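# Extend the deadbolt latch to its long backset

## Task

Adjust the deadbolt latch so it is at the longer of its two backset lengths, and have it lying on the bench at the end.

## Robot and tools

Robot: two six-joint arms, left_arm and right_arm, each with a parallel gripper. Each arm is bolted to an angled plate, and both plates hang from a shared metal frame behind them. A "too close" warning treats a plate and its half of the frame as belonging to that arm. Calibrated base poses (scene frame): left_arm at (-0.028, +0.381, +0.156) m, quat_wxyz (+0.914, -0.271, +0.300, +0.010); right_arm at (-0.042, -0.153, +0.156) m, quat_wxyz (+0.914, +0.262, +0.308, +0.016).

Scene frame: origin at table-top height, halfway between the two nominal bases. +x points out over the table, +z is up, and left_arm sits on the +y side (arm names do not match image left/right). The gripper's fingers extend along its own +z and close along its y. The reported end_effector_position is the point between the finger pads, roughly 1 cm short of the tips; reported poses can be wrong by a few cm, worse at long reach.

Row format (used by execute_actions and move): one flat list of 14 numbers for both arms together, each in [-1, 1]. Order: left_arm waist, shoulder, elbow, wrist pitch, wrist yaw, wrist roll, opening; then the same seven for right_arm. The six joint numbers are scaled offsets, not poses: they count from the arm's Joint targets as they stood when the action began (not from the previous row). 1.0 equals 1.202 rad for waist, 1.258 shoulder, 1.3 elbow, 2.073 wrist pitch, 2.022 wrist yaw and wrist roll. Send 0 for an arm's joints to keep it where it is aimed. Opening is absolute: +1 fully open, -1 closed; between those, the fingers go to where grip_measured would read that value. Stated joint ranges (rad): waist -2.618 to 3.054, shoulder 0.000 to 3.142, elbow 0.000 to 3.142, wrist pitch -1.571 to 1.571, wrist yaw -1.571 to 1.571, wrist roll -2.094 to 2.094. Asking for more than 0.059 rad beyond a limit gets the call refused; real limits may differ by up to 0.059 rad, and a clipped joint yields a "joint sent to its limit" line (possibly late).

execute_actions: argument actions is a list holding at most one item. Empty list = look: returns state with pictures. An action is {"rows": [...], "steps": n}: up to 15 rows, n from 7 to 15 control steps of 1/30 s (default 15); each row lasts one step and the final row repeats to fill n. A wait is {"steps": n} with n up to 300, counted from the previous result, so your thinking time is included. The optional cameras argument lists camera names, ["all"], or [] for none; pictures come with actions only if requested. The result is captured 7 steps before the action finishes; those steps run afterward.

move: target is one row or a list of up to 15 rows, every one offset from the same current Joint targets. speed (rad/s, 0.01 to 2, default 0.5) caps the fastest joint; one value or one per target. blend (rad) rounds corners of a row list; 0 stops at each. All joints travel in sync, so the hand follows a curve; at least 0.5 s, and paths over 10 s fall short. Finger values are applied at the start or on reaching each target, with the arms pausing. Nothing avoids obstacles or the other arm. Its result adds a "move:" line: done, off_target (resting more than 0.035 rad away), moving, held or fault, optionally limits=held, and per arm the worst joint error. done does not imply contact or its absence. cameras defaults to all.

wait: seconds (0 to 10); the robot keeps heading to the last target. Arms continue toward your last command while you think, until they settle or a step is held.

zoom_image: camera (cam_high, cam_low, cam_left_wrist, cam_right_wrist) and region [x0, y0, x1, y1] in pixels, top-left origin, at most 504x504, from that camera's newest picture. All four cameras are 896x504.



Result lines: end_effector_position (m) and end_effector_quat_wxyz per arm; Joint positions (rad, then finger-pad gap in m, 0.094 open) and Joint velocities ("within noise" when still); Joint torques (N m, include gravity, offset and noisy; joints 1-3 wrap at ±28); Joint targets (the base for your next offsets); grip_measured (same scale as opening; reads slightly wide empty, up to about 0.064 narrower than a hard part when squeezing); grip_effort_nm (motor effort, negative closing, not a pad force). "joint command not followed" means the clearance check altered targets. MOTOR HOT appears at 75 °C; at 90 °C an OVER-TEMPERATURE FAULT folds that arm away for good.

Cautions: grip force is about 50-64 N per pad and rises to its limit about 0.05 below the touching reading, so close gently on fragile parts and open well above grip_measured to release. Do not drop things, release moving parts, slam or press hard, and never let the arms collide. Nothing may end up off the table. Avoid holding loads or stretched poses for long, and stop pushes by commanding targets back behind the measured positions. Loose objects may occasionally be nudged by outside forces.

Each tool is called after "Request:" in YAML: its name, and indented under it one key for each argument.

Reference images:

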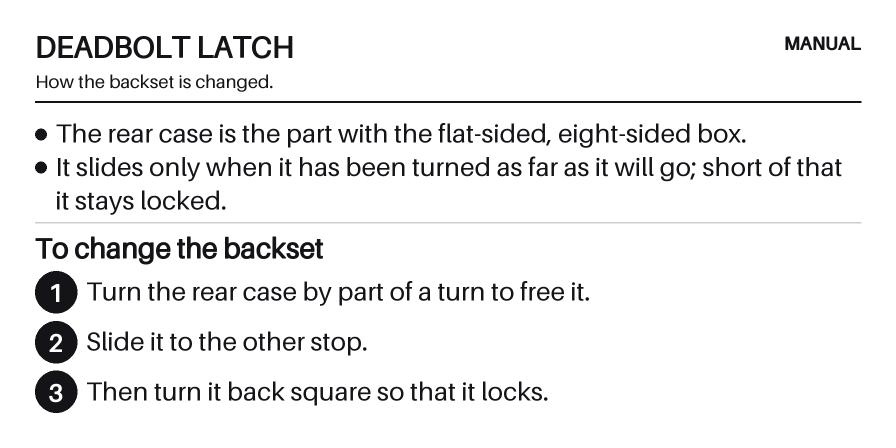

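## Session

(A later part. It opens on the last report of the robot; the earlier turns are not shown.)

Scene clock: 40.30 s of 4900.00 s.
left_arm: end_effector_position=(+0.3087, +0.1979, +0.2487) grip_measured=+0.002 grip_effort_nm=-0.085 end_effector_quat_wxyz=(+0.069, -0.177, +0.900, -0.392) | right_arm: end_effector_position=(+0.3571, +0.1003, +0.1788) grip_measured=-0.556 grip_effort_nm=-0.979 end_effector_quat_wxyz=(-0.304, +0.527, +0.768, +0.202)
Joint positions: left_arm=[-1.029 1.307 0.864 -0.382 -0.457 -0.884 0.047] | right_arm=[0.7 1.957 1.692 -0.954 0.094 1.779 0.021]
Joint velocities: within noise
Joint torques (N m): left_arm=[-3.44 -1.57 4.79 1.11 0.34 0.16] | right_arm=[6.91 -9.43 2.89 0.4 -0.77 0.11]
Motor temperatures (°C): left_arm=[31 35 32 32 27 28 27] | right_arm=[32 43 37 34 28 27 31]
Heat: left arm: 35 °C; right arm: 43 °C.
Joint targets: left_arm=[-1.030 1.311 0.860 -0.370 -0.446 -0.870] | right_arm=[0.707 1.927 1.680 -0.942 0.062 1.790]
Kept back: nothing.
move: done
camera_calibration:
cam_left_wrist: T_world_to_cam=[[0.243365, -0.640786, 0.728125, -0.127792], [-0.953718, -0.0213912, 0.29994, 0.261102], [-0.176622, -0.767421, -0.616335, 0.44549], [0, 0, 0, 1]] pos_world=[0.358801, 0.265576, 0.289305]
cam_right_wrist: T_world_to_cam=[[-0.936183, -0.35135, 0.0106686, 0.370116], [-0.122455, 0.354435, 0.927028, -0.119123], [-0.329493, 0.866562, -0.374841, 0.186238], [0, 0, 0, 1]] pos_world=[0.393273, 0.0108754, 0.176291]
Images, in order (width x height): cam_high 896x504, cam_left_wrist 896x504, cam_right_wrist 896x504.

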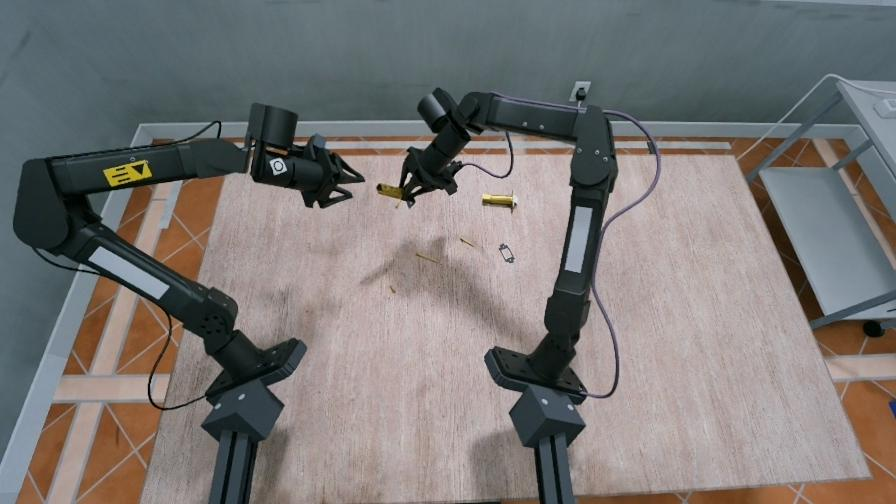

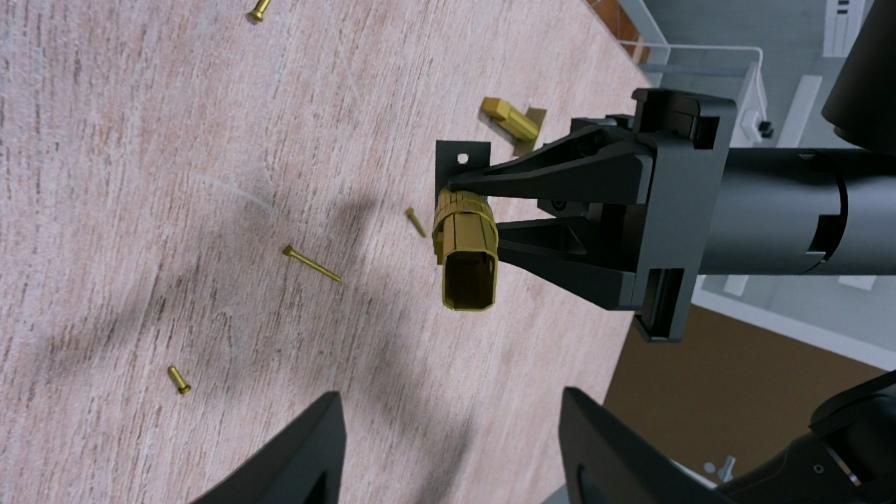

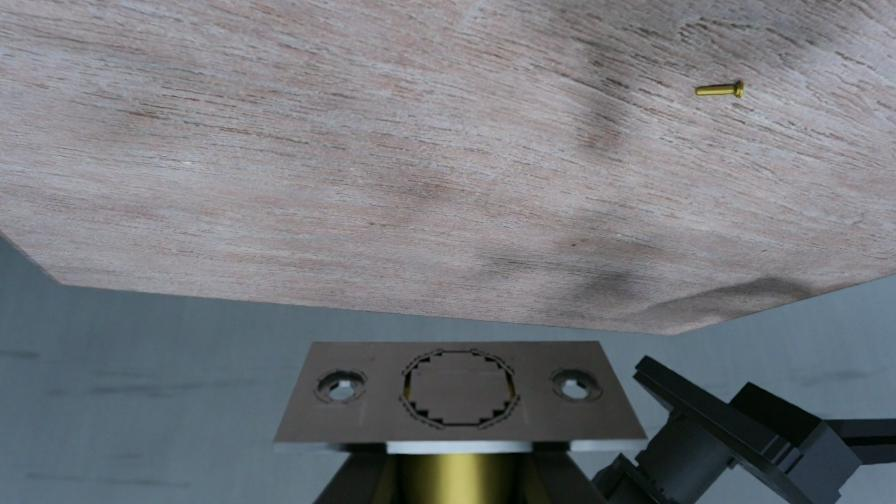

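Request:
move:
  target: [0.044,0.0949,0.0021,0.0653,0.0204,0.0234,0,0,0,0,0,0,0,-0.8]
  speed: 0.2
  cameras: ["cam_left_wrist"]

Request:
zoom_image:
  camera: "cam_left_wrist"
  region: [250, 200, 650, 504]

Scene clock: 43.97 s of 4900.00 s.
left_arm: end_effector_position=(+0.3188, +0.1726, +0.2276) grip_measured=+0.002 grip_effort_nm=-0.085 end_effector_quat_wxyz=(+0.068, -0.175, +0.900, -0.394) | right_arm: end_effector_position=(+0.3571, +0.1004, +0.1788) grip_measured=-0.556 grip_effort_nm=-0.984 end_effector_quat_wxyz=(-0.304, +0.527, +0.768, +0.202)
Joint positions: left_arm=[-0.977 1.424 0.864 -0.246 -0.417 -0.837 0.047] | right_arm=[0.7 1.957 1.692 -0.954 0.093 1.779 0.021]
Joint velocities: within noise
Joint torques (N m): left_arm=[-4.21 -2.24 4.78 1.16 0.41 0.16] | right_arm=[6.93 -9.43 2.92 0.4 -0.77 0.11]
Motor temperatures (°C): left_arm=[31 35 32 32 27 28 27] | right_arm=[32 44 37 33 28 27 31]
Heat: left arm: 35 °C; right arm: 44 °C.
Joint targets: left_arm=[-0.977 1.430 0.863 -0.234 -0.405 -0.823] | right_arm=[0.707 1.927 1.680 -0.942 0.061 1.790]
Kept back: nothing.
move: done
camera_calibration:
cam_left_wrist: T_world_to_cam=[[0.238462, -0.639958, 0.730472, -0.130251], [-0.954522, -0.015849, 0.297718, 0.276329], [-0.17895, -0.768246, -0.614634, 0.415346], [0, 0, 0, 1]] pos_world=[0.369148, 0.240112, 0.268162]
Images, in order (width x height): cam_left_wrist 896x504.

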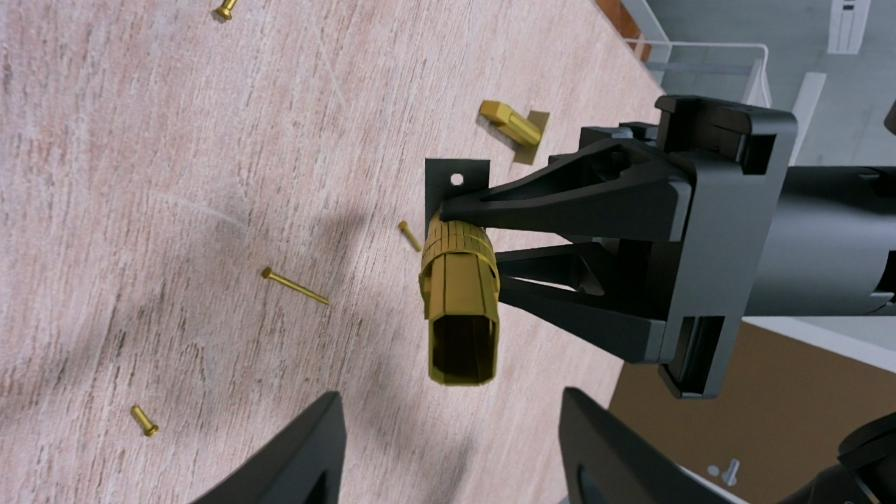

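Scaled by 1.260 from the camera's 896x504 image, which has a finer 1280x720 frame.

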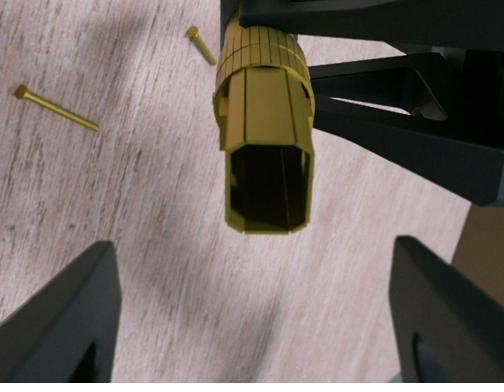

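Request:
move:
  target: [0.0198,0.0427,0.0009,0.0294,0.0092,0.0105,0,0,0,0,0,0,0,-0.8]
  speed: 0.15
  cameras: ["cam_left_wrist","cam_low"]

Request:
zoom_image:
  camera: "cam_left_wrist"
  region: [250, 200, 650, 504]

Request:
zoom_image:
  camera: "cam_low"
  region: [370, 120, 530, 240]

Scene clock: 46.03 s of 4900.00 s.
left_arm: end_effector_position=(+0.3230, +0.1622, +0.2170) grip_measured=+0.002 grip_effort_nm=-0.090 end_effector_quat_wxyz=(+0.069, -0.174, +0.900, -0.395) | right_arm: end_effector_position=(+0.3571, +0.1004, +0.1788) grip_measured=-0.556 grip_effort_nm=-0.989 end_effector_quat_wxyz=(-0.304, +0.527, +0.768, +0.202)
Joint positions: left_arm=[-0.953 1.476 0.864 -0.185 -0.398 -0.816 0.047] | right_arm=[0.7 1.957 1.692 -0.954 0.093 1.779 0.021]
Joint velocities: within noise
Joint torques (N m): left_arm=[-4.4 -2.63 4.93 1.07 0.42 0.18] | right_arm=[6.93 -9.42 2.91 0.4 -0.76 0.11]
Motor temperatures (°C): left_arm=[31 35 32 32 27 28 27] | right_arm=[32 44 37 33 28 27 31]
Heat: left arm: 35 °C; right arm: 44 °C.
Joint targets: left_arm=[-0.953 1.483 0.864 -0.173 -0.386 -0.801] | right_arm=[0.707 1.927 1.680 -0.942 0.061 1.790]
Kept back: nothing.
move: done
camera_calibration:
cam_left_wrist: T_world_to_cam=[[0.236051, -0.639315, 0.731817, -0.129776], [-0.955106, -0.013892, 0.295938, 0.283532], [-0.179031, -0.768819, -0.613893, 0.401472], [0, 0, 0, 1]] pos_world=[0.373313, 0.229631, 0.257526]
Images, in order (width x height): cam_low 896x504, cam_left_wrist 896x504.

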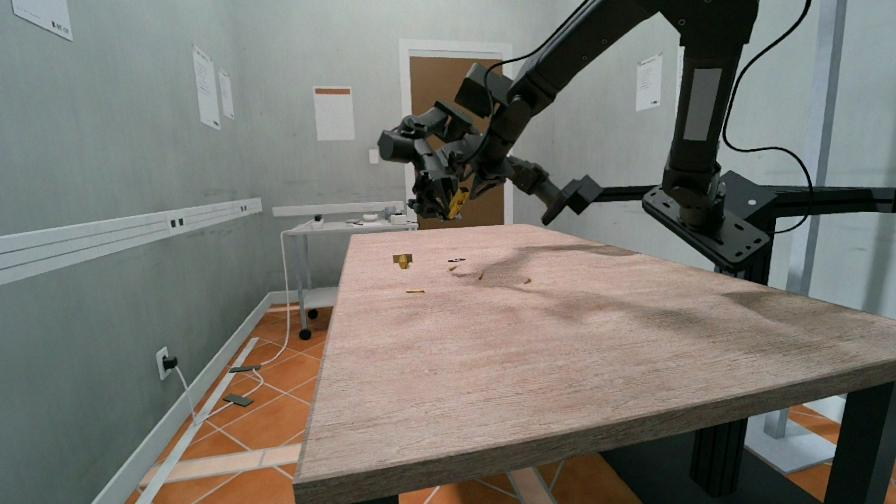

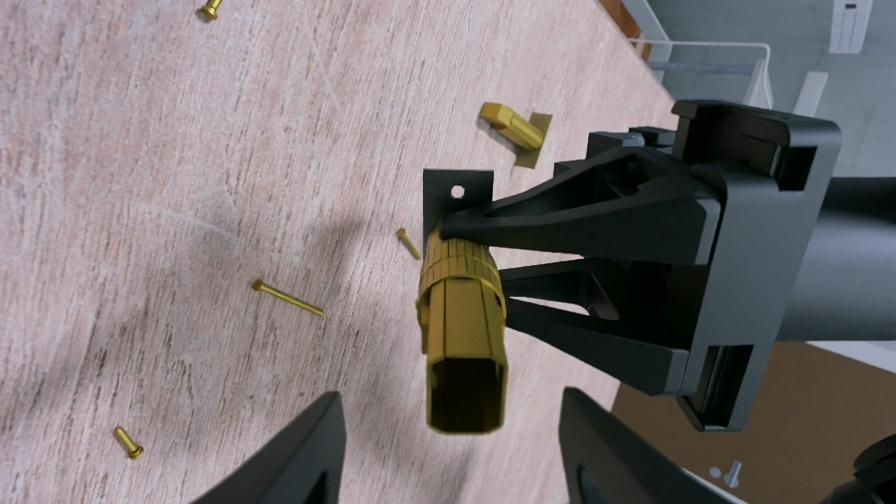

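Scaled by 1.260 from the camera's 896x504 image, which has a finer 1280x720 frame.

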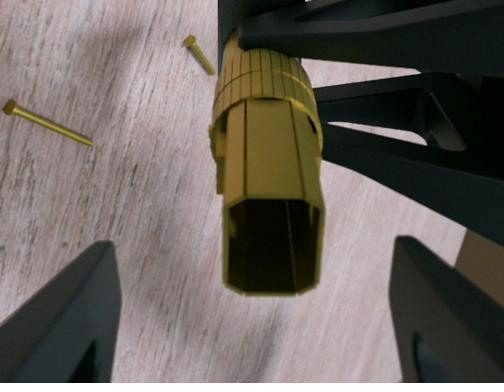

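Scaled by 3.150 from the camera's 896x504 image, which has a finer 1280x720 frame.

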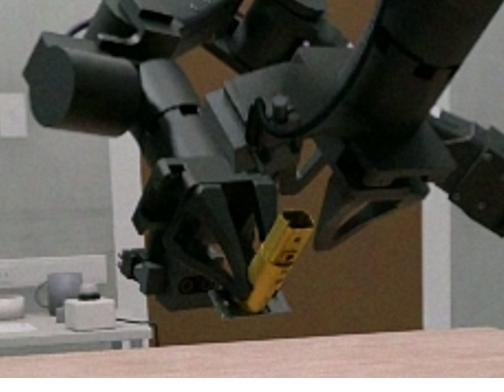

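Request:
move:
  target: [0.0193,0.0419,0.001,0.0288,0.009,0.0103,0,0,0,0,0,0,0,-0.8]
  speed: 0.15
  cameras: ["cam_left_wrist","cam_low"]

Request:
zoom_image:
  camera: "cam_left_wrist"
  region: [250, 200, 650, 504]

Request:
zoom_image:
  camera: "cam_low"
  region: [400, 140, 500, 220]

Scene clock: 47.80 s of 4900.00 s.
left_arm: end_effector_position=(+0.3264, +0.1522, +0.2058) grip_measured=+0.002 grip_effort_nm=-0.090 end_effector_quat_wxyz=(+0.069, -0.172, +0.900, -0.395) | right_arm: end_effector_position=(+0.3571, +0.1004, +0.1788) grip_measured=-0.556 grip_effort_nm=-0.984 end_effector_quat_wxyz=(-0.304, +0.527, +0.768, +0.202)
Joint positions: left_arm=[-0.929 1.528 0.864 -0.126 -0.38 -0.795 0.047] | right_arm=[0.7 1.957 1.692 -0.954 0.093 1.779 0.021]
Joint velocities: within noise
Joint torques (N m): left_arm=[-4.67 -2.93 4.9 1.12 0.39 0.12] | right_arm=[6.94 -9.42 2.91 0.41 -0.77 0.11]
Motor temperatures (°C): left_arm=[31 35 32 32 27 28 27] | right_arm=[32 44 37 33 28 27 31]
Heat: left arm: 35 °C; right arm: 44 °C.
Joint targets: left_arm=[-0.930 1.536 0.866 -0.114 -0.368 -0.781] | right_arm=[0.707 1.927 1.680 -0.942 0.061 1.790]
Kept back: nothing.
move: done
camera_calibration:
cam_left_wrist: T_world_to_cam=[[0.23341, -0.638988, 0.732949, -0.128172], [-0.95567, -0.0116135, 0.294211, 0.290192], [-0.179485, -0.769129, -0.613372, 0.387578], [0, 0, 0, 1]] pos_world=[0.376809, 0.219567, 0.246295]
Images, in order (width x height): cam_low 896x504, cam_left_wrist 896x504.

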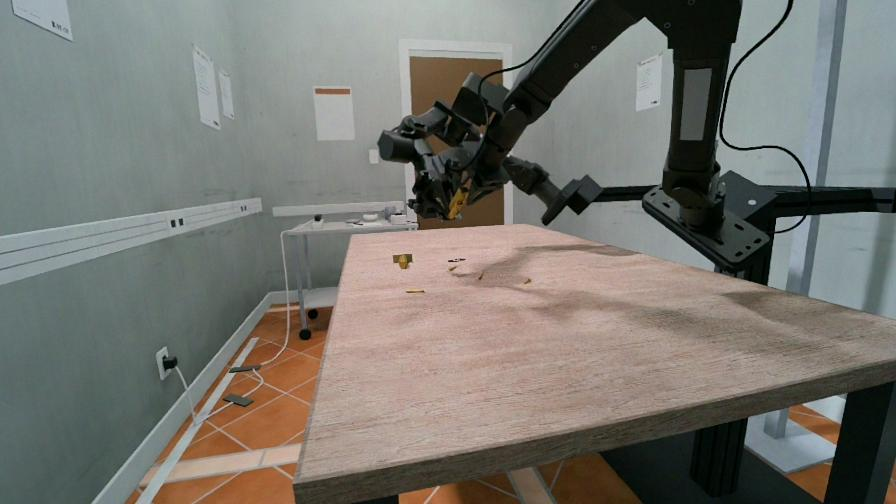

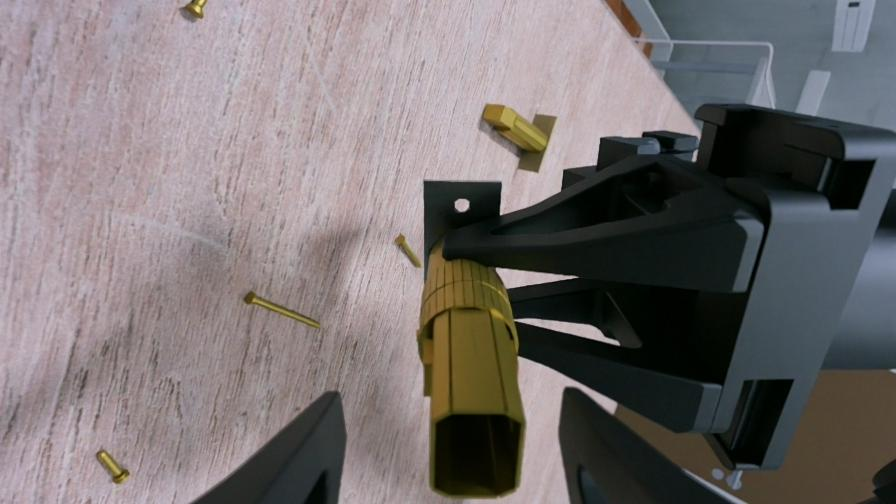

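Scaled by 1.260 from the camera's 896x504 image, which has a finer 1280x720 frame.

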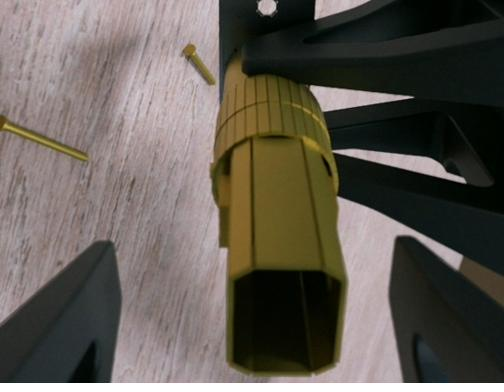

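Scaled by 5.040 from the camera's 896x504 image, which has a finer 1280x720 frame.

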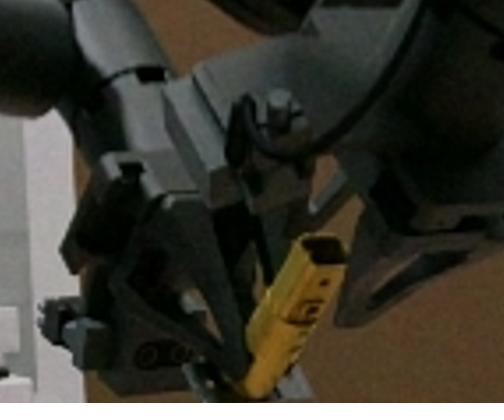

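Request:
execute_actions:
  actions:
    - {"rows":[[-0.001,0.001,0.002,0,0,0,-0.1,0,0,0,0,0,0,-0.8],[-0.002,0.002,0.003,0,0,0,-0.2,0,0,0,0,0,0,-0.8],[-0.003,0.003,0.004,0,0,0,-0.28,0,0,0,0,0,0,-0.8],[-0.004,0.004,0.005,0,0,0,-0.36,0,0,0,0,0,0,-0.8],[-0.005,0.004,0.006,0,0,0,-0.42,0,0,0,0,0,0,-0.8],[-0.005,0.004,0.007,0,0,0,-0.46,0,0,0,0,0,0,-0.8],[-0.005,0.004,0.007,0,0,0,-0.49,0,0,0,0,0,0,-0.8],[-0.005,0.004,0.007,0,0,0,-0.52,0,0,0,0,0,0,-0.8],[-0.005,0.004,0.007,0,0,0,-0.55,0,0,0,0,0,0,-0.8],[-0.005,0.004,0.007,0,0,0,-0.575,0,0,0,0,0,0,-0.8],[-0.005,0.004,0.007,0,0,0,-0.6,0,0,0,0,0,0,-0.8],[-0.005,0.004,0.007,0,0,0,-0.62,0,0,0,0,0,0,-0.8],[-0.005,0.004,0.007,0,0,0,-0.64,0,0,0,0,0,0,-0.8],[-0.005,0.004,0.007,0,0,0,-0.66,0,0,0,0,0,0,-0.8],[-0.005,0.004,0.007,0,0,0,-0.68,0,0,0,0,0,0,-0.8]],"steps":15}

Request:
execute_actions:
  actions:
    - {"rows":[[0,0,0,0,0,0,-0.75,0,0,0,0,0,0,-0.8],[0,0,0,0,0,0,-0.85,0,0,0,0,0,0,-0.8]],"steps":15}
  cameras: ["cam_left_wrist","cam_right_wrist"]

Scene clock: 49.03 s of 4900.00 s.
left_arm: end_effector_position=(+0.3265, +0.1509, +0.2061) grip_measured=-0.499 grip_effort_nm=-0.037 end_effector_quat_wxyz=(+0.069, -0.172, +0.899, -0.398) | right_arm: end_effector_position=(+0.3572, +0.1003, +0.1787) grip_measured=-0.556 grip_effort_nm=-0.984 end_effector_quat_wxyz=(-0.304, +0.527, +0.767, +0.202)
Joint positions: left_arm=[-0.929 1.531 0.864 -0.121 -0.376 -0.794 0.024] | right_arm=[0.7 1.957 1.692 -0.954 0.093 1.779 0.021]
Joint velocities: left_arm=[-0.012 -0.017 -0.017 0.066 0.095 -0.007 -0.042] | right_arm=[within noise]
Joint torques (N m): left_arm=[-5.01 -2.65 5.5 0.92 0.3 0.19] | right_arm=[6.98 -9.44 2.92 0.4 -0.76 0.1]
Motor temperatures (°C): left_arm=[31 35 32 32 27 28 27] | right_arm=[32 44 37 33 28 27 31]
Heat: left arm: 35 °C; right arm: 44 °C.
Joint targets: left_arm=[-0.936 1.541 0.875 -0.114 -0.368 -0.781] | right_arm=[0.707 1.927 1.680 -0.943 0.061 1.791]
Steps of this call (1-29: nothing new was sent; 30-37: this action's first 8). Readings (joint positions of left_arm | right_arm):
30: [-0.929 1.528 0.864 -0.125 -0.380 -0.795] | [0.700 1.957 1.692 -0.954 0.093 1.779]
31: [-0.929 1.528 0.864 -0.125 -0.380 -0.795] | [0.700 1.957 1.692 -0.954 0.093 1.779]
33: [-0.929 1.528 0.864 -0.125 -0.380 -0.795] | [0.700 1.957 1.692 -0.954 0.093 1.779]
37: the state above

Scene clock: 49.53 s of 4900.00 s.
left_arm: end_effector_position=(+0.3274, +0.1495, +0.2078) grip_measured=-0.635 grip_effort_nm=-1.009 end_effector_quat_wxyz=(+0.071, -0.168, +0.897, -0.402) | right_arm: end_effector_position=(+0.3575, +0.1003, +0.1786) grip_measured=-0.556 grip_effort_nm=-0.984 end_effector_quat_wxyz=(-0.304, +0.528, +0.767, +0.202)
Joint positions: left_arm=[-0.929 1.531 0.864 -0.112 -0.369 -0.784 0.017] | right_arm=[0.7 1.957 1.692 -0.953 0.093 1.78 0.021]
Joint velocities: within noise
Joint torques (N m): left_arm=[-5.22 -2.85 5.7 0.99 0.31 0.04] | right_arm=[6.97 -9.43 2.92 0.39 -0.76 0.11]
Motor temperatures (°C): left_arm=[31 35 32 32 27 28 27] | right_arm=[32 44 37 33 28 27 31]
Heat: left arm: 35 °C; right arm: 44 °C.
Joint targets: left_arm=[-0.936 1.541 0.875 -0.114 -0.368 -0.780] | right_arm=[0.707 1.927 1.680 -0.942 0.061 1.790]
Steps of this call (1-7: your previous action's last 7; 8-15: this action's first 8). Readings (joint positions of left_arm | right_arm):
8: [-0.929 1.531 0.864 -0.112 -0.369 -0.786] | [0.700 1.957 1.692 -0.953 0.093 1.780]
9: [-0.929 1.531 0.864 -0.112 -0.369 -0.785] | [0.700 1.957 1.692 -0.953 0.093 1.780]
11: [-0.929 1.531 0.864 -0.112 -0.369 -0.785] | [0.700 1.957 1.692 -0.953 0.093 1.780]
15: the state above
camera_calibration:
cam_left_wrist: T_world_to_cam=[[0.223025, -0.630696, 0.743291, -0.131564], [-0.95843, -0.00266449, 0.285317, 0.291968], [-0.177968, -0.776025, -0.605072, 0.385758], [0, 0, 0, 1]] pos_world=[0.377826, 0.217159, 0.247898]
cam_right_wrist: T_world_to_cam=[[-0.936831, -0.349609, 0.0109943, 0.370441], [-0.121411, 0.354495, 0.927142, -0.119316], [-0.328035, 0.867241, -0.374548, 0.185659], [0, 0, 0, 1]] pos_world=[0.393457, 0.0107952, 0.176089]
Images, in order (width x height): cam_left_wrist 896x504, cam_right_wrist 896x504.

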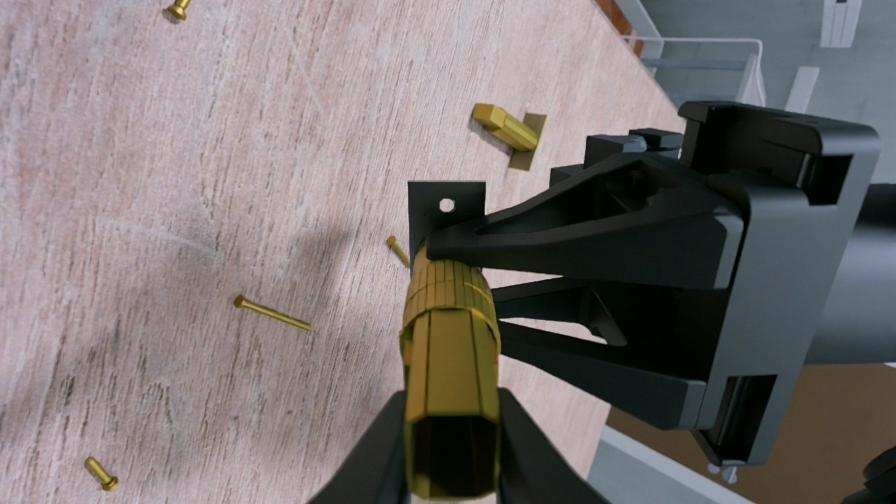

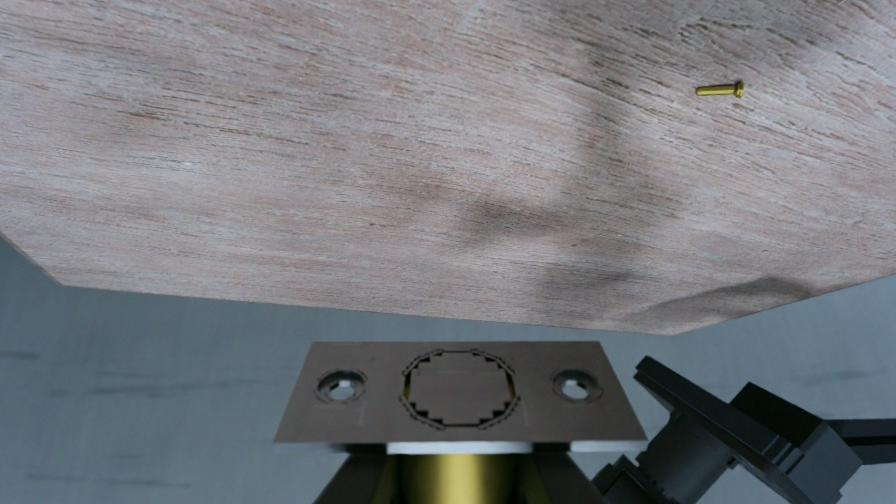

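Request:
move:
  target: [0,0,0,0,0,0.15,-0.85,0,0,0,0,0,0,-0.8]
  speed: 0.4
  cameras: ["cam_left_wrist","cam_right_wrist"]

Scene clock: 51.33 s of 4900.00 s.
left_arm: end_effector_position=(+0.3291, +0.1507, +0.2072) grip_measured=-0.636 grip_effort_nm=-1.023 end_effector_quat_wxyz=(+0.129, -0.046, +0.913, -0.385) | right_arm: end_effector_position=(+0.3596, +0.1011, +0.1785) grip_measured=-0.559 grip_effort_nm=-0.989 end_effector_quat_wxyz=(-0.302, +0.531, +0.765, +0.205)
Joint positions: left_arm=[-0.929 1.531 0.864 -0.108 -0.379 -0.509 0.017] | right_arm=[0.698 1.957 1.692 -0.944 0.094 1.784 0.021]
Joint velocities: within noise
Joint torques (N m): left_arm=[-5.19 -2.81 5.59 0.96 0.4 0.31] | right_arm=[7.08 -9.44 2.89 0.31 -0.77 0.07]
Motor temperatures (°C): left_arm=[31 35 32 32 27 28 27] | right_arm=[32 44 37 33 28 27 31]
Heat: left arm: 35 °C; right arm: 44 °C.
Joint targets: left_arm=[-0.936 1.541 0.875 -0.114 -0.368 -0.477] | right_arm=[0.707 1.927 1.680 -0.943 0.061 1.790]
Kept back: nothing.
move: done
camera_calibration:
cam_left_wrist: T_world_to_cam=[[-0.0372028, -0.70582, 0.707414, -0.0264135], [-0.982958, 0.153377, 0.101337, 0.316416], [-0.180027, -0.691588, -0.699497, 0.394155], [0, 0, 0, 1]] pos_world=[0.380999, 0.205419, 0.262331]
cam_right_wrist: T_world_to_cam=[[-0.940313, -0.340202, 0.0085617, 0.373411], [-0.119658, 0.354076, 0.92753, -0.11985], [-0.318579, 0.871145, -0.37365, 0.181703], [0, 0, 0, 1]] pos_world=[0.394669, 0.0111811, 0.175861]
Images, in order (width x height): cam_left_wrist 896x504, cam_right_wrist 896x504.

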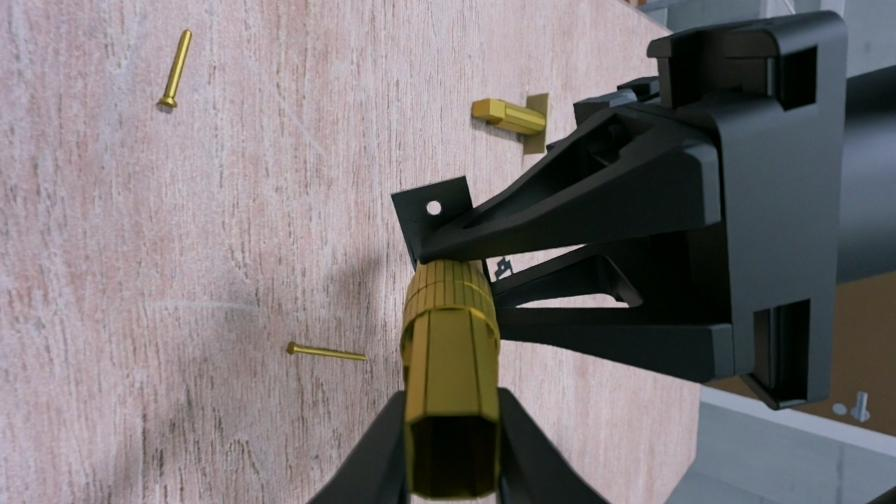

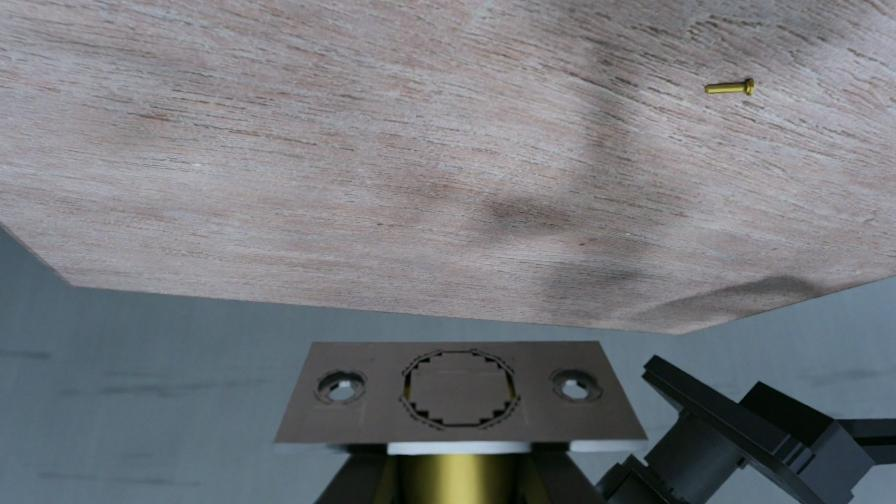

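Request:
move:
  target: [0,0,0,0,0,0.2,-0.85,0,0,0,0,0,0,-0.8]
  speed: 0.4
  cameras: ["cam_left_wrist","cam_right_wrist"]

Scene clock: 53.23 s of 4900.00 s.
left_arm: end_effector_position=(+0.3294, +0.1511, +0.2069) grip_measured=-0.636 grip_effort_nm=-1.023 end_effector_quat_wxyz=(+0.204, +0.136, +0.904, -0.350) | right_arm: end_effector_position=(+0.3600, +0.1012, +0.1787) grip_measured=-0.560 grip_effort_nm=-0.979 end_effector_quat_wxyz=(-0.302, +0.531, +0.764, +0.205)
Joint positions: left_arm=[-0.929 1.531 0.864 -0.108 -0.383 -0.108 0.017] | right_arm=[0.698 1.956 1.692 -0.943 0.093 1.784 0.021]
Joint velocities: within noise
Joint torques (N m): left_arm=[-5.22 -2.85 5.68 0.95 0.46 0.42] | right_arm=[7.08 -9.37 2.91 0.29 -0.77 0.07]
Motor temperatures (°C): left_arm=[31 35 32 32 27 28 27] | right_arm=[33 44 37 33 28 27 31]
Heat: left arm: 35 °C; right arm: 44 °C.
Joint targets: left_arm=[-0.936 1.541 0.875 -0.114 -0.368 -0.073] | right_arm=[0.707 1.927 1.680 -0.942 0.061 1.790]
Kept back: nothing.
move: done
camera_calibration:
cam_left_wrist: T_world_to_cam=[[-0.408908, -0.717531, 0.563865, 0.128031], [-0.902201, 0.410762, -0.13156, 0.299372], [-0.137216, -0.562516, -0.815321, 0.384642], [0, 0, 0, 1]] pos_world=[0.375225, 0.185262, 0.2808]
cam_right_wrist: T_world_to_cam=[[-0.940776, -0.338947, 0.0073903, 0.374074], [-0.11996, 0.353189, 0.927829, -0.119904], [-0.317095, 0.871993, -0.372932, 0.181031], [0, 0, 0, 1]] pos_world=[0.39494, 0.0112823, 0.175998]
Images, in order (width x height): cam_left_wrist 896x504, cam_right_wrist 896x504.

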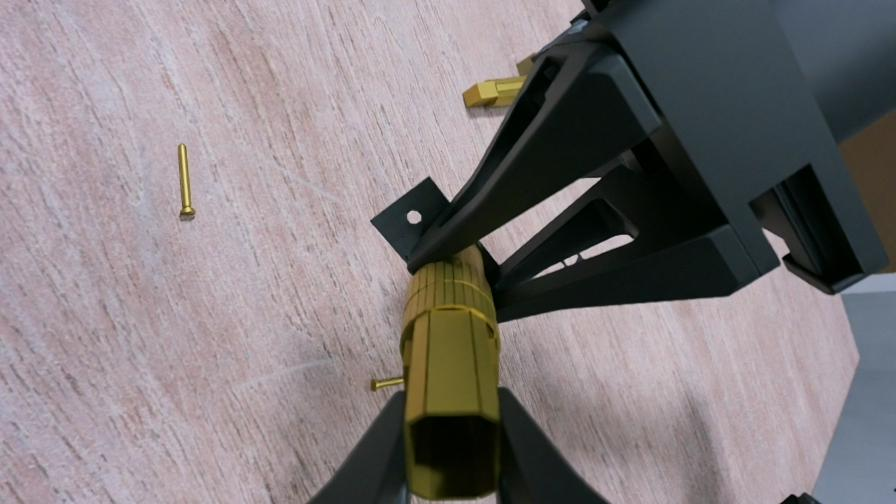

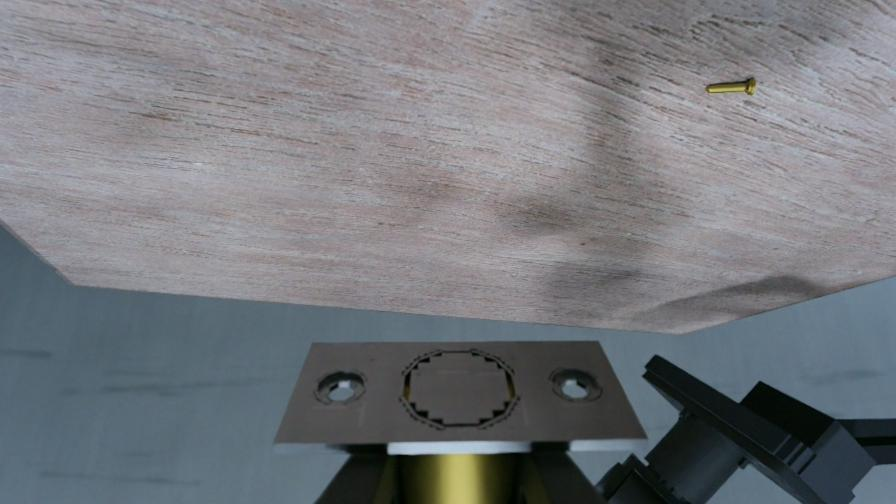

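Request:
move:
  target: [0,0,0,0,0,0.15,-0.85,0,0,0,0,0,0,-0.8]
  speed: 0.4
  cameras: ["cam_left_wrist"]

Scene clock: 55.03 s of 4900.00 s.
left_arm: end_effector_position=(+0.3301, +0.1512, +0.2071) grip_measured=-0.636 grip_effort_nm=-1.023 end_effector_quat_wxyz=(+0.254, +0.266, +0.875, -0.316) | right_arm: end_effector_position=(+0.3606, +0.1009, +0.1793) grip_measured=-0.560 grip_effort_nm=-0.984 end_effector_quat_wxyz=(-0.302, +0.532, +0.764, +0.207)
Joint positions: left_arm=[-0.929 1.531 0.864 -0.105 -0.385 0.187 0.017] | right_arm=[0.698 1.955 1.692 -0.942 0.093 1.784 0.021]
Joint velocities: within noise
Joint torques (N m): left_arm=[-5.16 -2.77 5.63 0.92 0.47 0.52] | right_arm=[7.06 -9.25 2.91 0.29 -0.76 0.07]
Motor temperatures (°C): left_arm=[31 35 32 32 27 28 27] | right_arm=[33 45 36 33 28 27 31]
Heat: left arm: 35 °C; right arm: 45 °C.
Joint targets: left_arm=[-0.936 1.541 0.875 -0.114 -0.368 0.231] | right_arm=[0.707 1.926 1.680 -0.942 0.061 1.790]
Kept back: nothing.
move: off_target (left_arm); left_arm: the wrist roll is farthest, 0.043 rad from its target
camera_calibration:
cam_left_wrist: T_world_to_cam=[[-0.642391, -0.653712, 0.399994, 0.229681], [-0.76364, 0.59007, -0.262052, 0.25421], [-0.064718, -0.473791, -0.878256, 0.360654], [0, 0, 0, 1]] pos_world=[0.36501, 0.171019, 0.291492]
Images, in order (width x height): cam_left_wrist 896x504.

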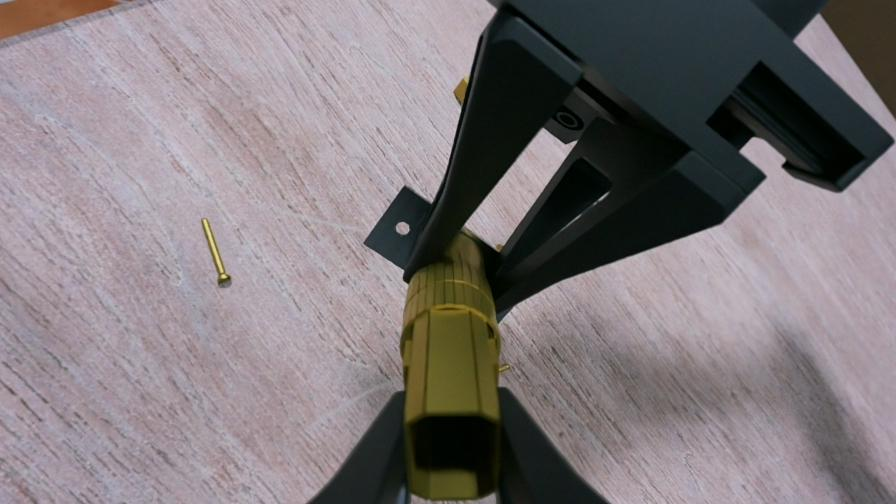

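Request:
move:
  target: [0,0,0,0,0,0.1,-0.85,0,0,0,0,0,0,-0.8]
  speed: 0.4
  cameras: ["cam_left_wrist","cam_right_wrist"]

Scene clock: 56.37 s of 4900.00 s.
left_arm: end_effector_position=(+0.3303, +0.1513, +0.2071) grip_measured=-0.637 grip_effort_nm=-1.018 end_effector_quat_wxyz=(+0.284, +0.352, +0.844, -0.288) | right_arm: end_effector_position=(+0.3606, +0.1009, +0.1793) grip_measured=-0.560 grip_effort_nm=-0.989 end_effector_quat_wxyz=(-0.302, +0.532, +0.764, +0.207)
Joint positions: left_arm=[-0.929 1.531 0.864 -0.105 -0.385 0.387 0.017] | right_arm=[0.698 1.955 1.692 -0.942 0.093 1.784 0.021]
Joint velocities: within noise
Joint torques (N m): left_arm=[-5.23 -2.71 5.67 0.9 0.44 0.55] | right_arm=[7.06 -9.25 2.92 0.29 -0.77 0.07]
Motor temperatures (°C): left_arm=[31 35 32 32 27 28 27] | right_arm=[33 45 36 33 28 27 31]
Heat: left arm: 35 °C; right arm: 45 °C.
Joint targets: left_arm=[-0.936 1.541 0.875 -0.114 -0.368 0.433] | right_arm=[0.707 1.926 1.680 -0.942 0.061 1.790]
Kept back: nothing.
move: off_target (left_arm); left_arm: the wrist roll is farthest, 0.046 rad from its target
camera_calibration:
cam_left_wrist: T_world_to_cam=[[-0.771261, -0.577488, 0.267701, 0.288261], [-0.636517, 0.700473, -0.322773, 0.208149], [-0.00111977, -0.419339, -0.907829, 0.337561], [0, 0, 0, 1]] pos_world=[0.355193, 0.162217, 0.296465]
cam_right_wrist: T_world_to_cam=[[-0.941446, -0.337116, 0.00566205, 0.374926], [-0.120601, 0.352383, 0.928053, -0.119995], [-0.314856, 0.873029, -0.372406, 0.180717], [0, 0, 0, 1]] pos_world=[0.395401, 0.0109061, 0.176539]
Images, in order (width x height): cam_left_wrist 896x504, cam_right_wrist 896x504.

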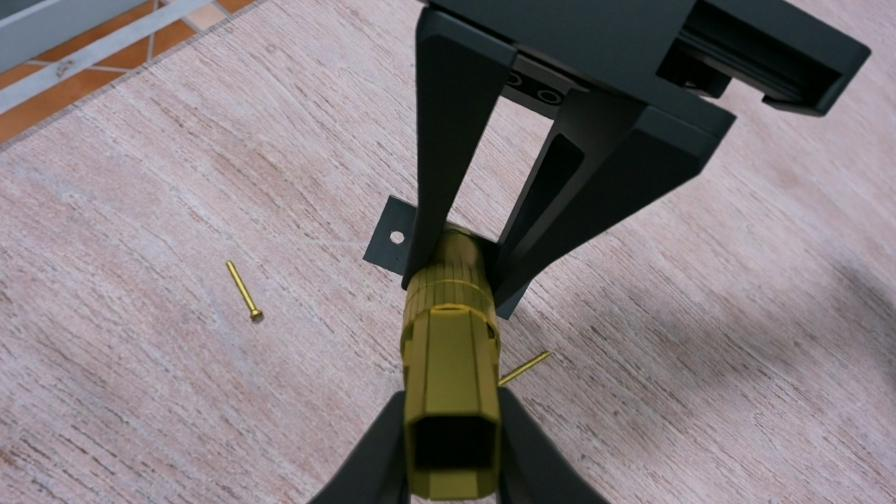

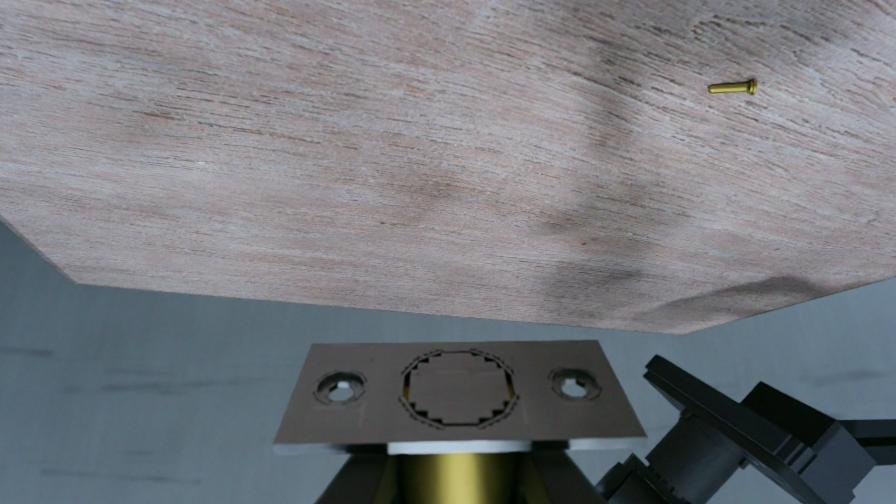

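Request:
move:
  target: [0,0,0,0,0,0.15,-0.85,0,0,0,0,0,0,-0.8]
  speed: 0.4
  cameras: ["cam_left_wrist"]

Scene clock: 58.00 s of 4900.00 s.
left_arm: end_effector_position=(+0.3304, +0.1515, +0.2069) grip_measured=-0.637 grip_effort_nm=-1.028 end_effector_quat_wxyz=(+0.326, +0.480, +0.778, -0.239) | right_arm: end_effector_position=(+0.3605, +0.1009, +0.1793) grip_measured=-0.560 grip_effort_nm=-0.984 end_effector_quat_wxyz=(-0.302, +0.531, +0.764, +0.207)
Joint positions: left_arm=[-0.929 1.531 0.864 -0.105 -0.387 0.703 0.017] | right_arm=[0.698 1.955 1.692 -0.942 0.093 1.782 0.021]
Joint velocities: within noise
Joint torques (N m): left_arm=[-5.29 -2.77 5.65 0.93 0.49 0.41] | right_arm=[7.08 -9.25 2.91 0.29 -0.76 0.08]
Motor temperatures (°C): left_arm=[31 35 32 32 27 28 28] | right_arm=[33 45 36 33 28 27 31]
Heat: left arm: 35 °C; right arm: 45 °C.
Joint targets: left_arm=[-0.936 1.541 0.875 -0.114 -0.368 0.736] | right_arm=[0.707 1.926 1.680 -0.942 0.061 1.790]
Kept back: nothing.
move: done
camera_calibration:
cam_left_wrist: T_world_to_cam=[[-0.910273, -0.41211, 0.0395926, 0.356595], [-0.396889, 0.841419, -0.366734, 0.116623], [0.117821, -0.349542, -0.929483, 0.292122], [0, 0, 0, 1]] pos_world=[0.336468, 0.150937, 0.300173]
Images, in order (width x height): cam_left_wrist 896x504.

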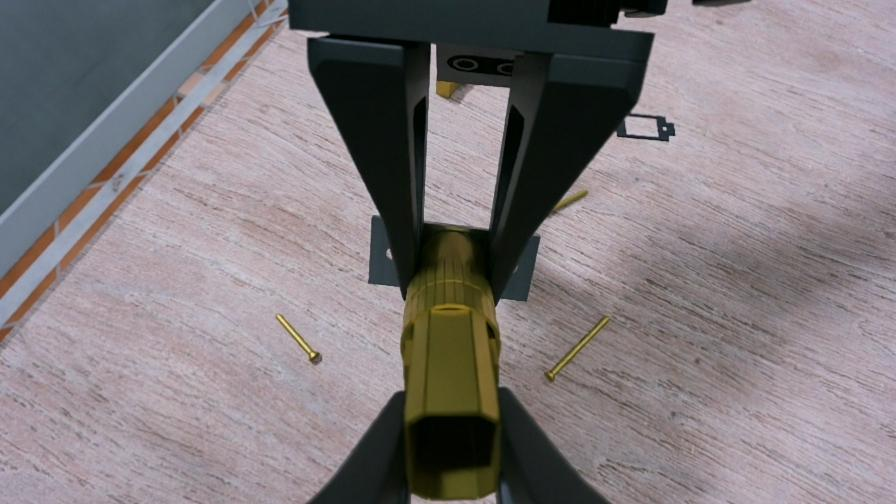

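Request:
move:
  target: [0,0,0,0,0,0.15,-0.85,0,0,0,0,0,0,-0.8]
  speed: 0.4
  cameras: ["cam_left_wrist","cam_right_wrist"]

Scene clock: 59.67 s of 4900.00 s.
left_arm: end_effector_position=(+0.3322, +0.1515, +0.2077) grip_measured=-0.637 grip_effort_nm=-1.018 end_effector_quat_wxyz=(+0.357, +0.575, +0.710, -0.193) | right_arm: end_effector_position=(+0.3622, +0.1005, +0.1794) grip_measured=-0.562 grip_effort_nm=-0.984 end_effector_quat_wxyz=(-0.299, +0.529, +0.766, +0.210)
Joint positions: left_arm=[-0.929 1.531 0.864 -0.097 -0.39 0.965 0.017] | right_arm=[0.697 1.953 1.692 -0.938 0.095 1.772 0.021]
Joint velocities: within noise
Joint torques (N m): left_arm=[-5.2 -2.71 5.64 0.86 0.5 0.92] | right_arm=[7.15 -9.09 2.93 0.26 -0.78 0.19]
Motor temperatures (°C): left_arm=[31 35 32 32 27 28 28] | right_arm=[33 45 36 33 28 27 31]
Heat: left arm: 35 °C; right arm: 45 °C.
Joint targets: left_arm=[-0.936 1.541 0.875 -0.114 -0.368 1.039] | right_arm=[0.707 1.927 1.680 -0.943 0.061 1.790]
Kept back: nothing.
move: off_target (left_arm); left_arm: the wrist roll is farthest, 0.074 rad from its target
camera_calibration:
cam_left_wrist: T_world_to_cam=[[-0.955656, -0.249661, -0.156178, 0.389332], [-0.181134, 0.916489, -0.356706, 0.0324715], [0.232191, -0.312599, -0.92107, 0.247265], [0, 0, 0, 1]] pos_world=[0.320536, 0.144736, 0.300136]
cam_right_wrist: T_world_to_cam=[[-0.940358, -0.340144, -0.00534963, 0.378193], [-0.131536, 0.34905, 0.927827, -0.115445], [-0.313727, 0.873193, -0.372973, 0.181306], [0, 0, 0, 1]] pos_world=[0.397333, 0.0106214, 0.176758]
Images, in order (width x height): cam_left_wrist 896x504, cam_right_wrist 896x504.

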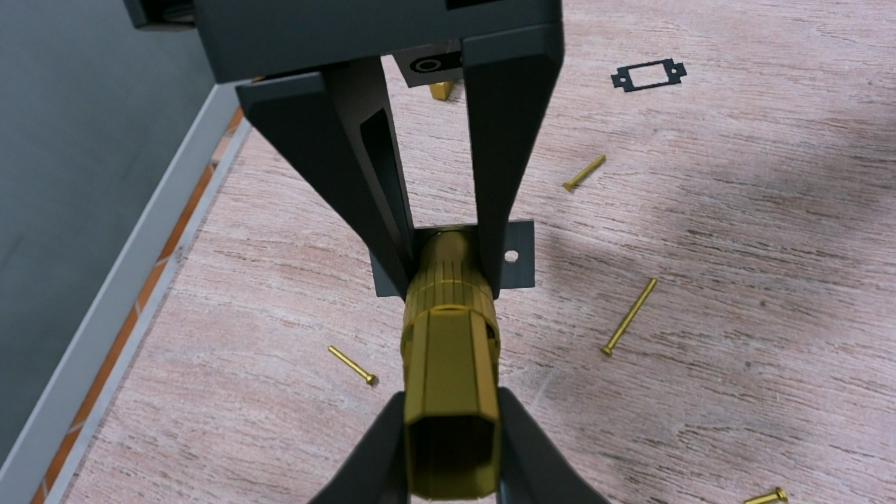

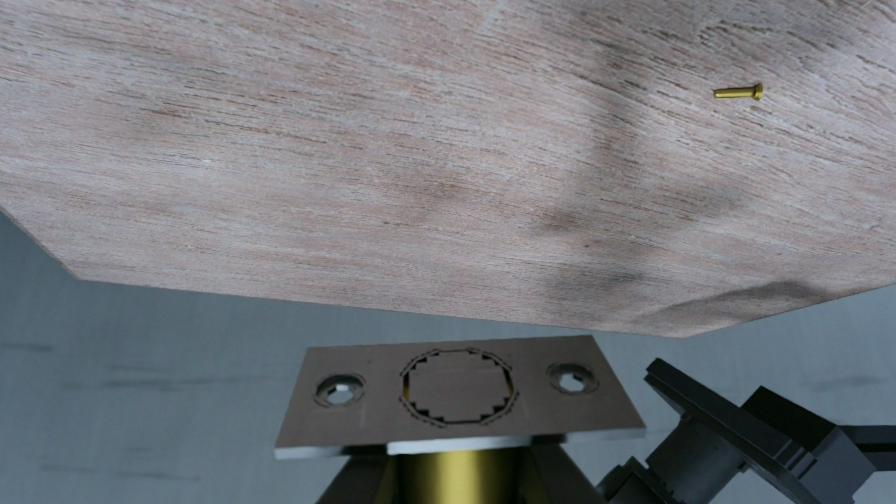

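Request:
move:
  target: [-0.0176,-0.0381,-0.0009,-0.0262,-0.0082,-0.02,-0.85,0,0,0,0,0,0,-0.8]
  speed: 0.1
  cameras: ["cam_left_wrist","cam_right_wrist"]

Scene clock: 61.30 s of 4900.00 s.
left_arm: end_effector_position=(+0.3322, +0.1547, +0.2097) grip_measured=-0.637 grip_effort_nm=-1.023 end_effector_quat_wxyz=(+0.356, +0.573, +0.712, -0.195) | right_arm: end_effector_position=(+0.3626, +0.1028, +0.1813) grip_measured=-0.562 grip_effort_nm=-0.984 end_effector_quat_wxyz=(-0.304, +0.528, +0.763, +0.216)
Joint positions: left_arm=[-0.929 1.517 0.864 -0.112 -0.388 0.958 0.017] | right_arm=[0.697 1.953 1.692 -0.931 0.081 1.772 0.021]
Joint velocities: within noise
Joint torques (N m): left_arm=[-6.95 -5.53 5.63 0.47 0.33 0.5] | right_arm=[7.17 -9.07 2.92 0.19 -0.63 0.19]
Motor temperatures (°C): left_arm=[31 35 32 32 27 28 28] | right_arm=[33 45 36 33 28 27 31]
Heat: left arm: 35 °C; right arm: 45 °C.
Joint targets: left_arm=[-0.957 1.493 0.874 -0.168 -0.385 0.999] | right_arm=[0.707 1.927 1.680 -0.942 0.061 1.790]
Kept back: nothing.
move: off_target (left_arm); left_arm: the wrist pitch is farthest, 0.056 rad from its target
camera_calibration:
cam_left_wrist: T_world_to_cam=[[-0.955625, -0.253441, -0.15016, 0.389721], [-0.186305, 0.914806, -0.358358, 0.0325619], [0.228189, -0.314481, -0.921429, 0.251848], [0, 0, 0, 1]] pos_world=[0.321024, 0.148185, 0.302249]
cam_right_wrist: T_world_to_cam=[[-0.941297, -0.337489, -0.00783467, 0.379851], [-0.127974, 0.335267, 0.933391, -0.118881], [-0.312382, 0.879601, -0.358776, 0.176395], [0, 0, 0, 1]] pos_world=[0.397442, 0.0128949, 0.177224]
Images, in order (width x height): cam_left_wrist 896x504, cam_right_wrist 896x504.

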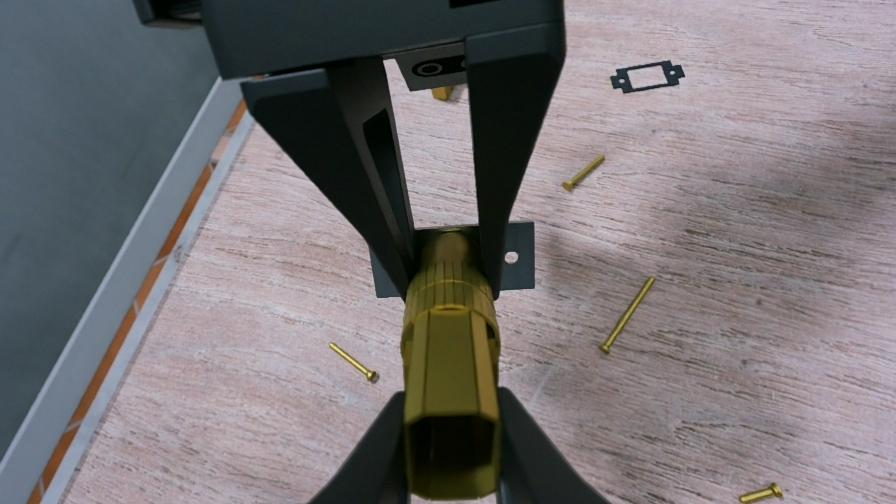

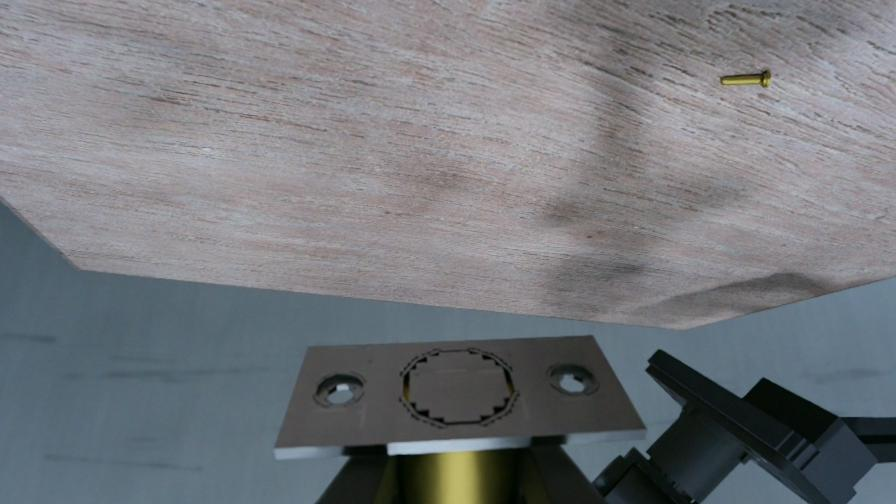

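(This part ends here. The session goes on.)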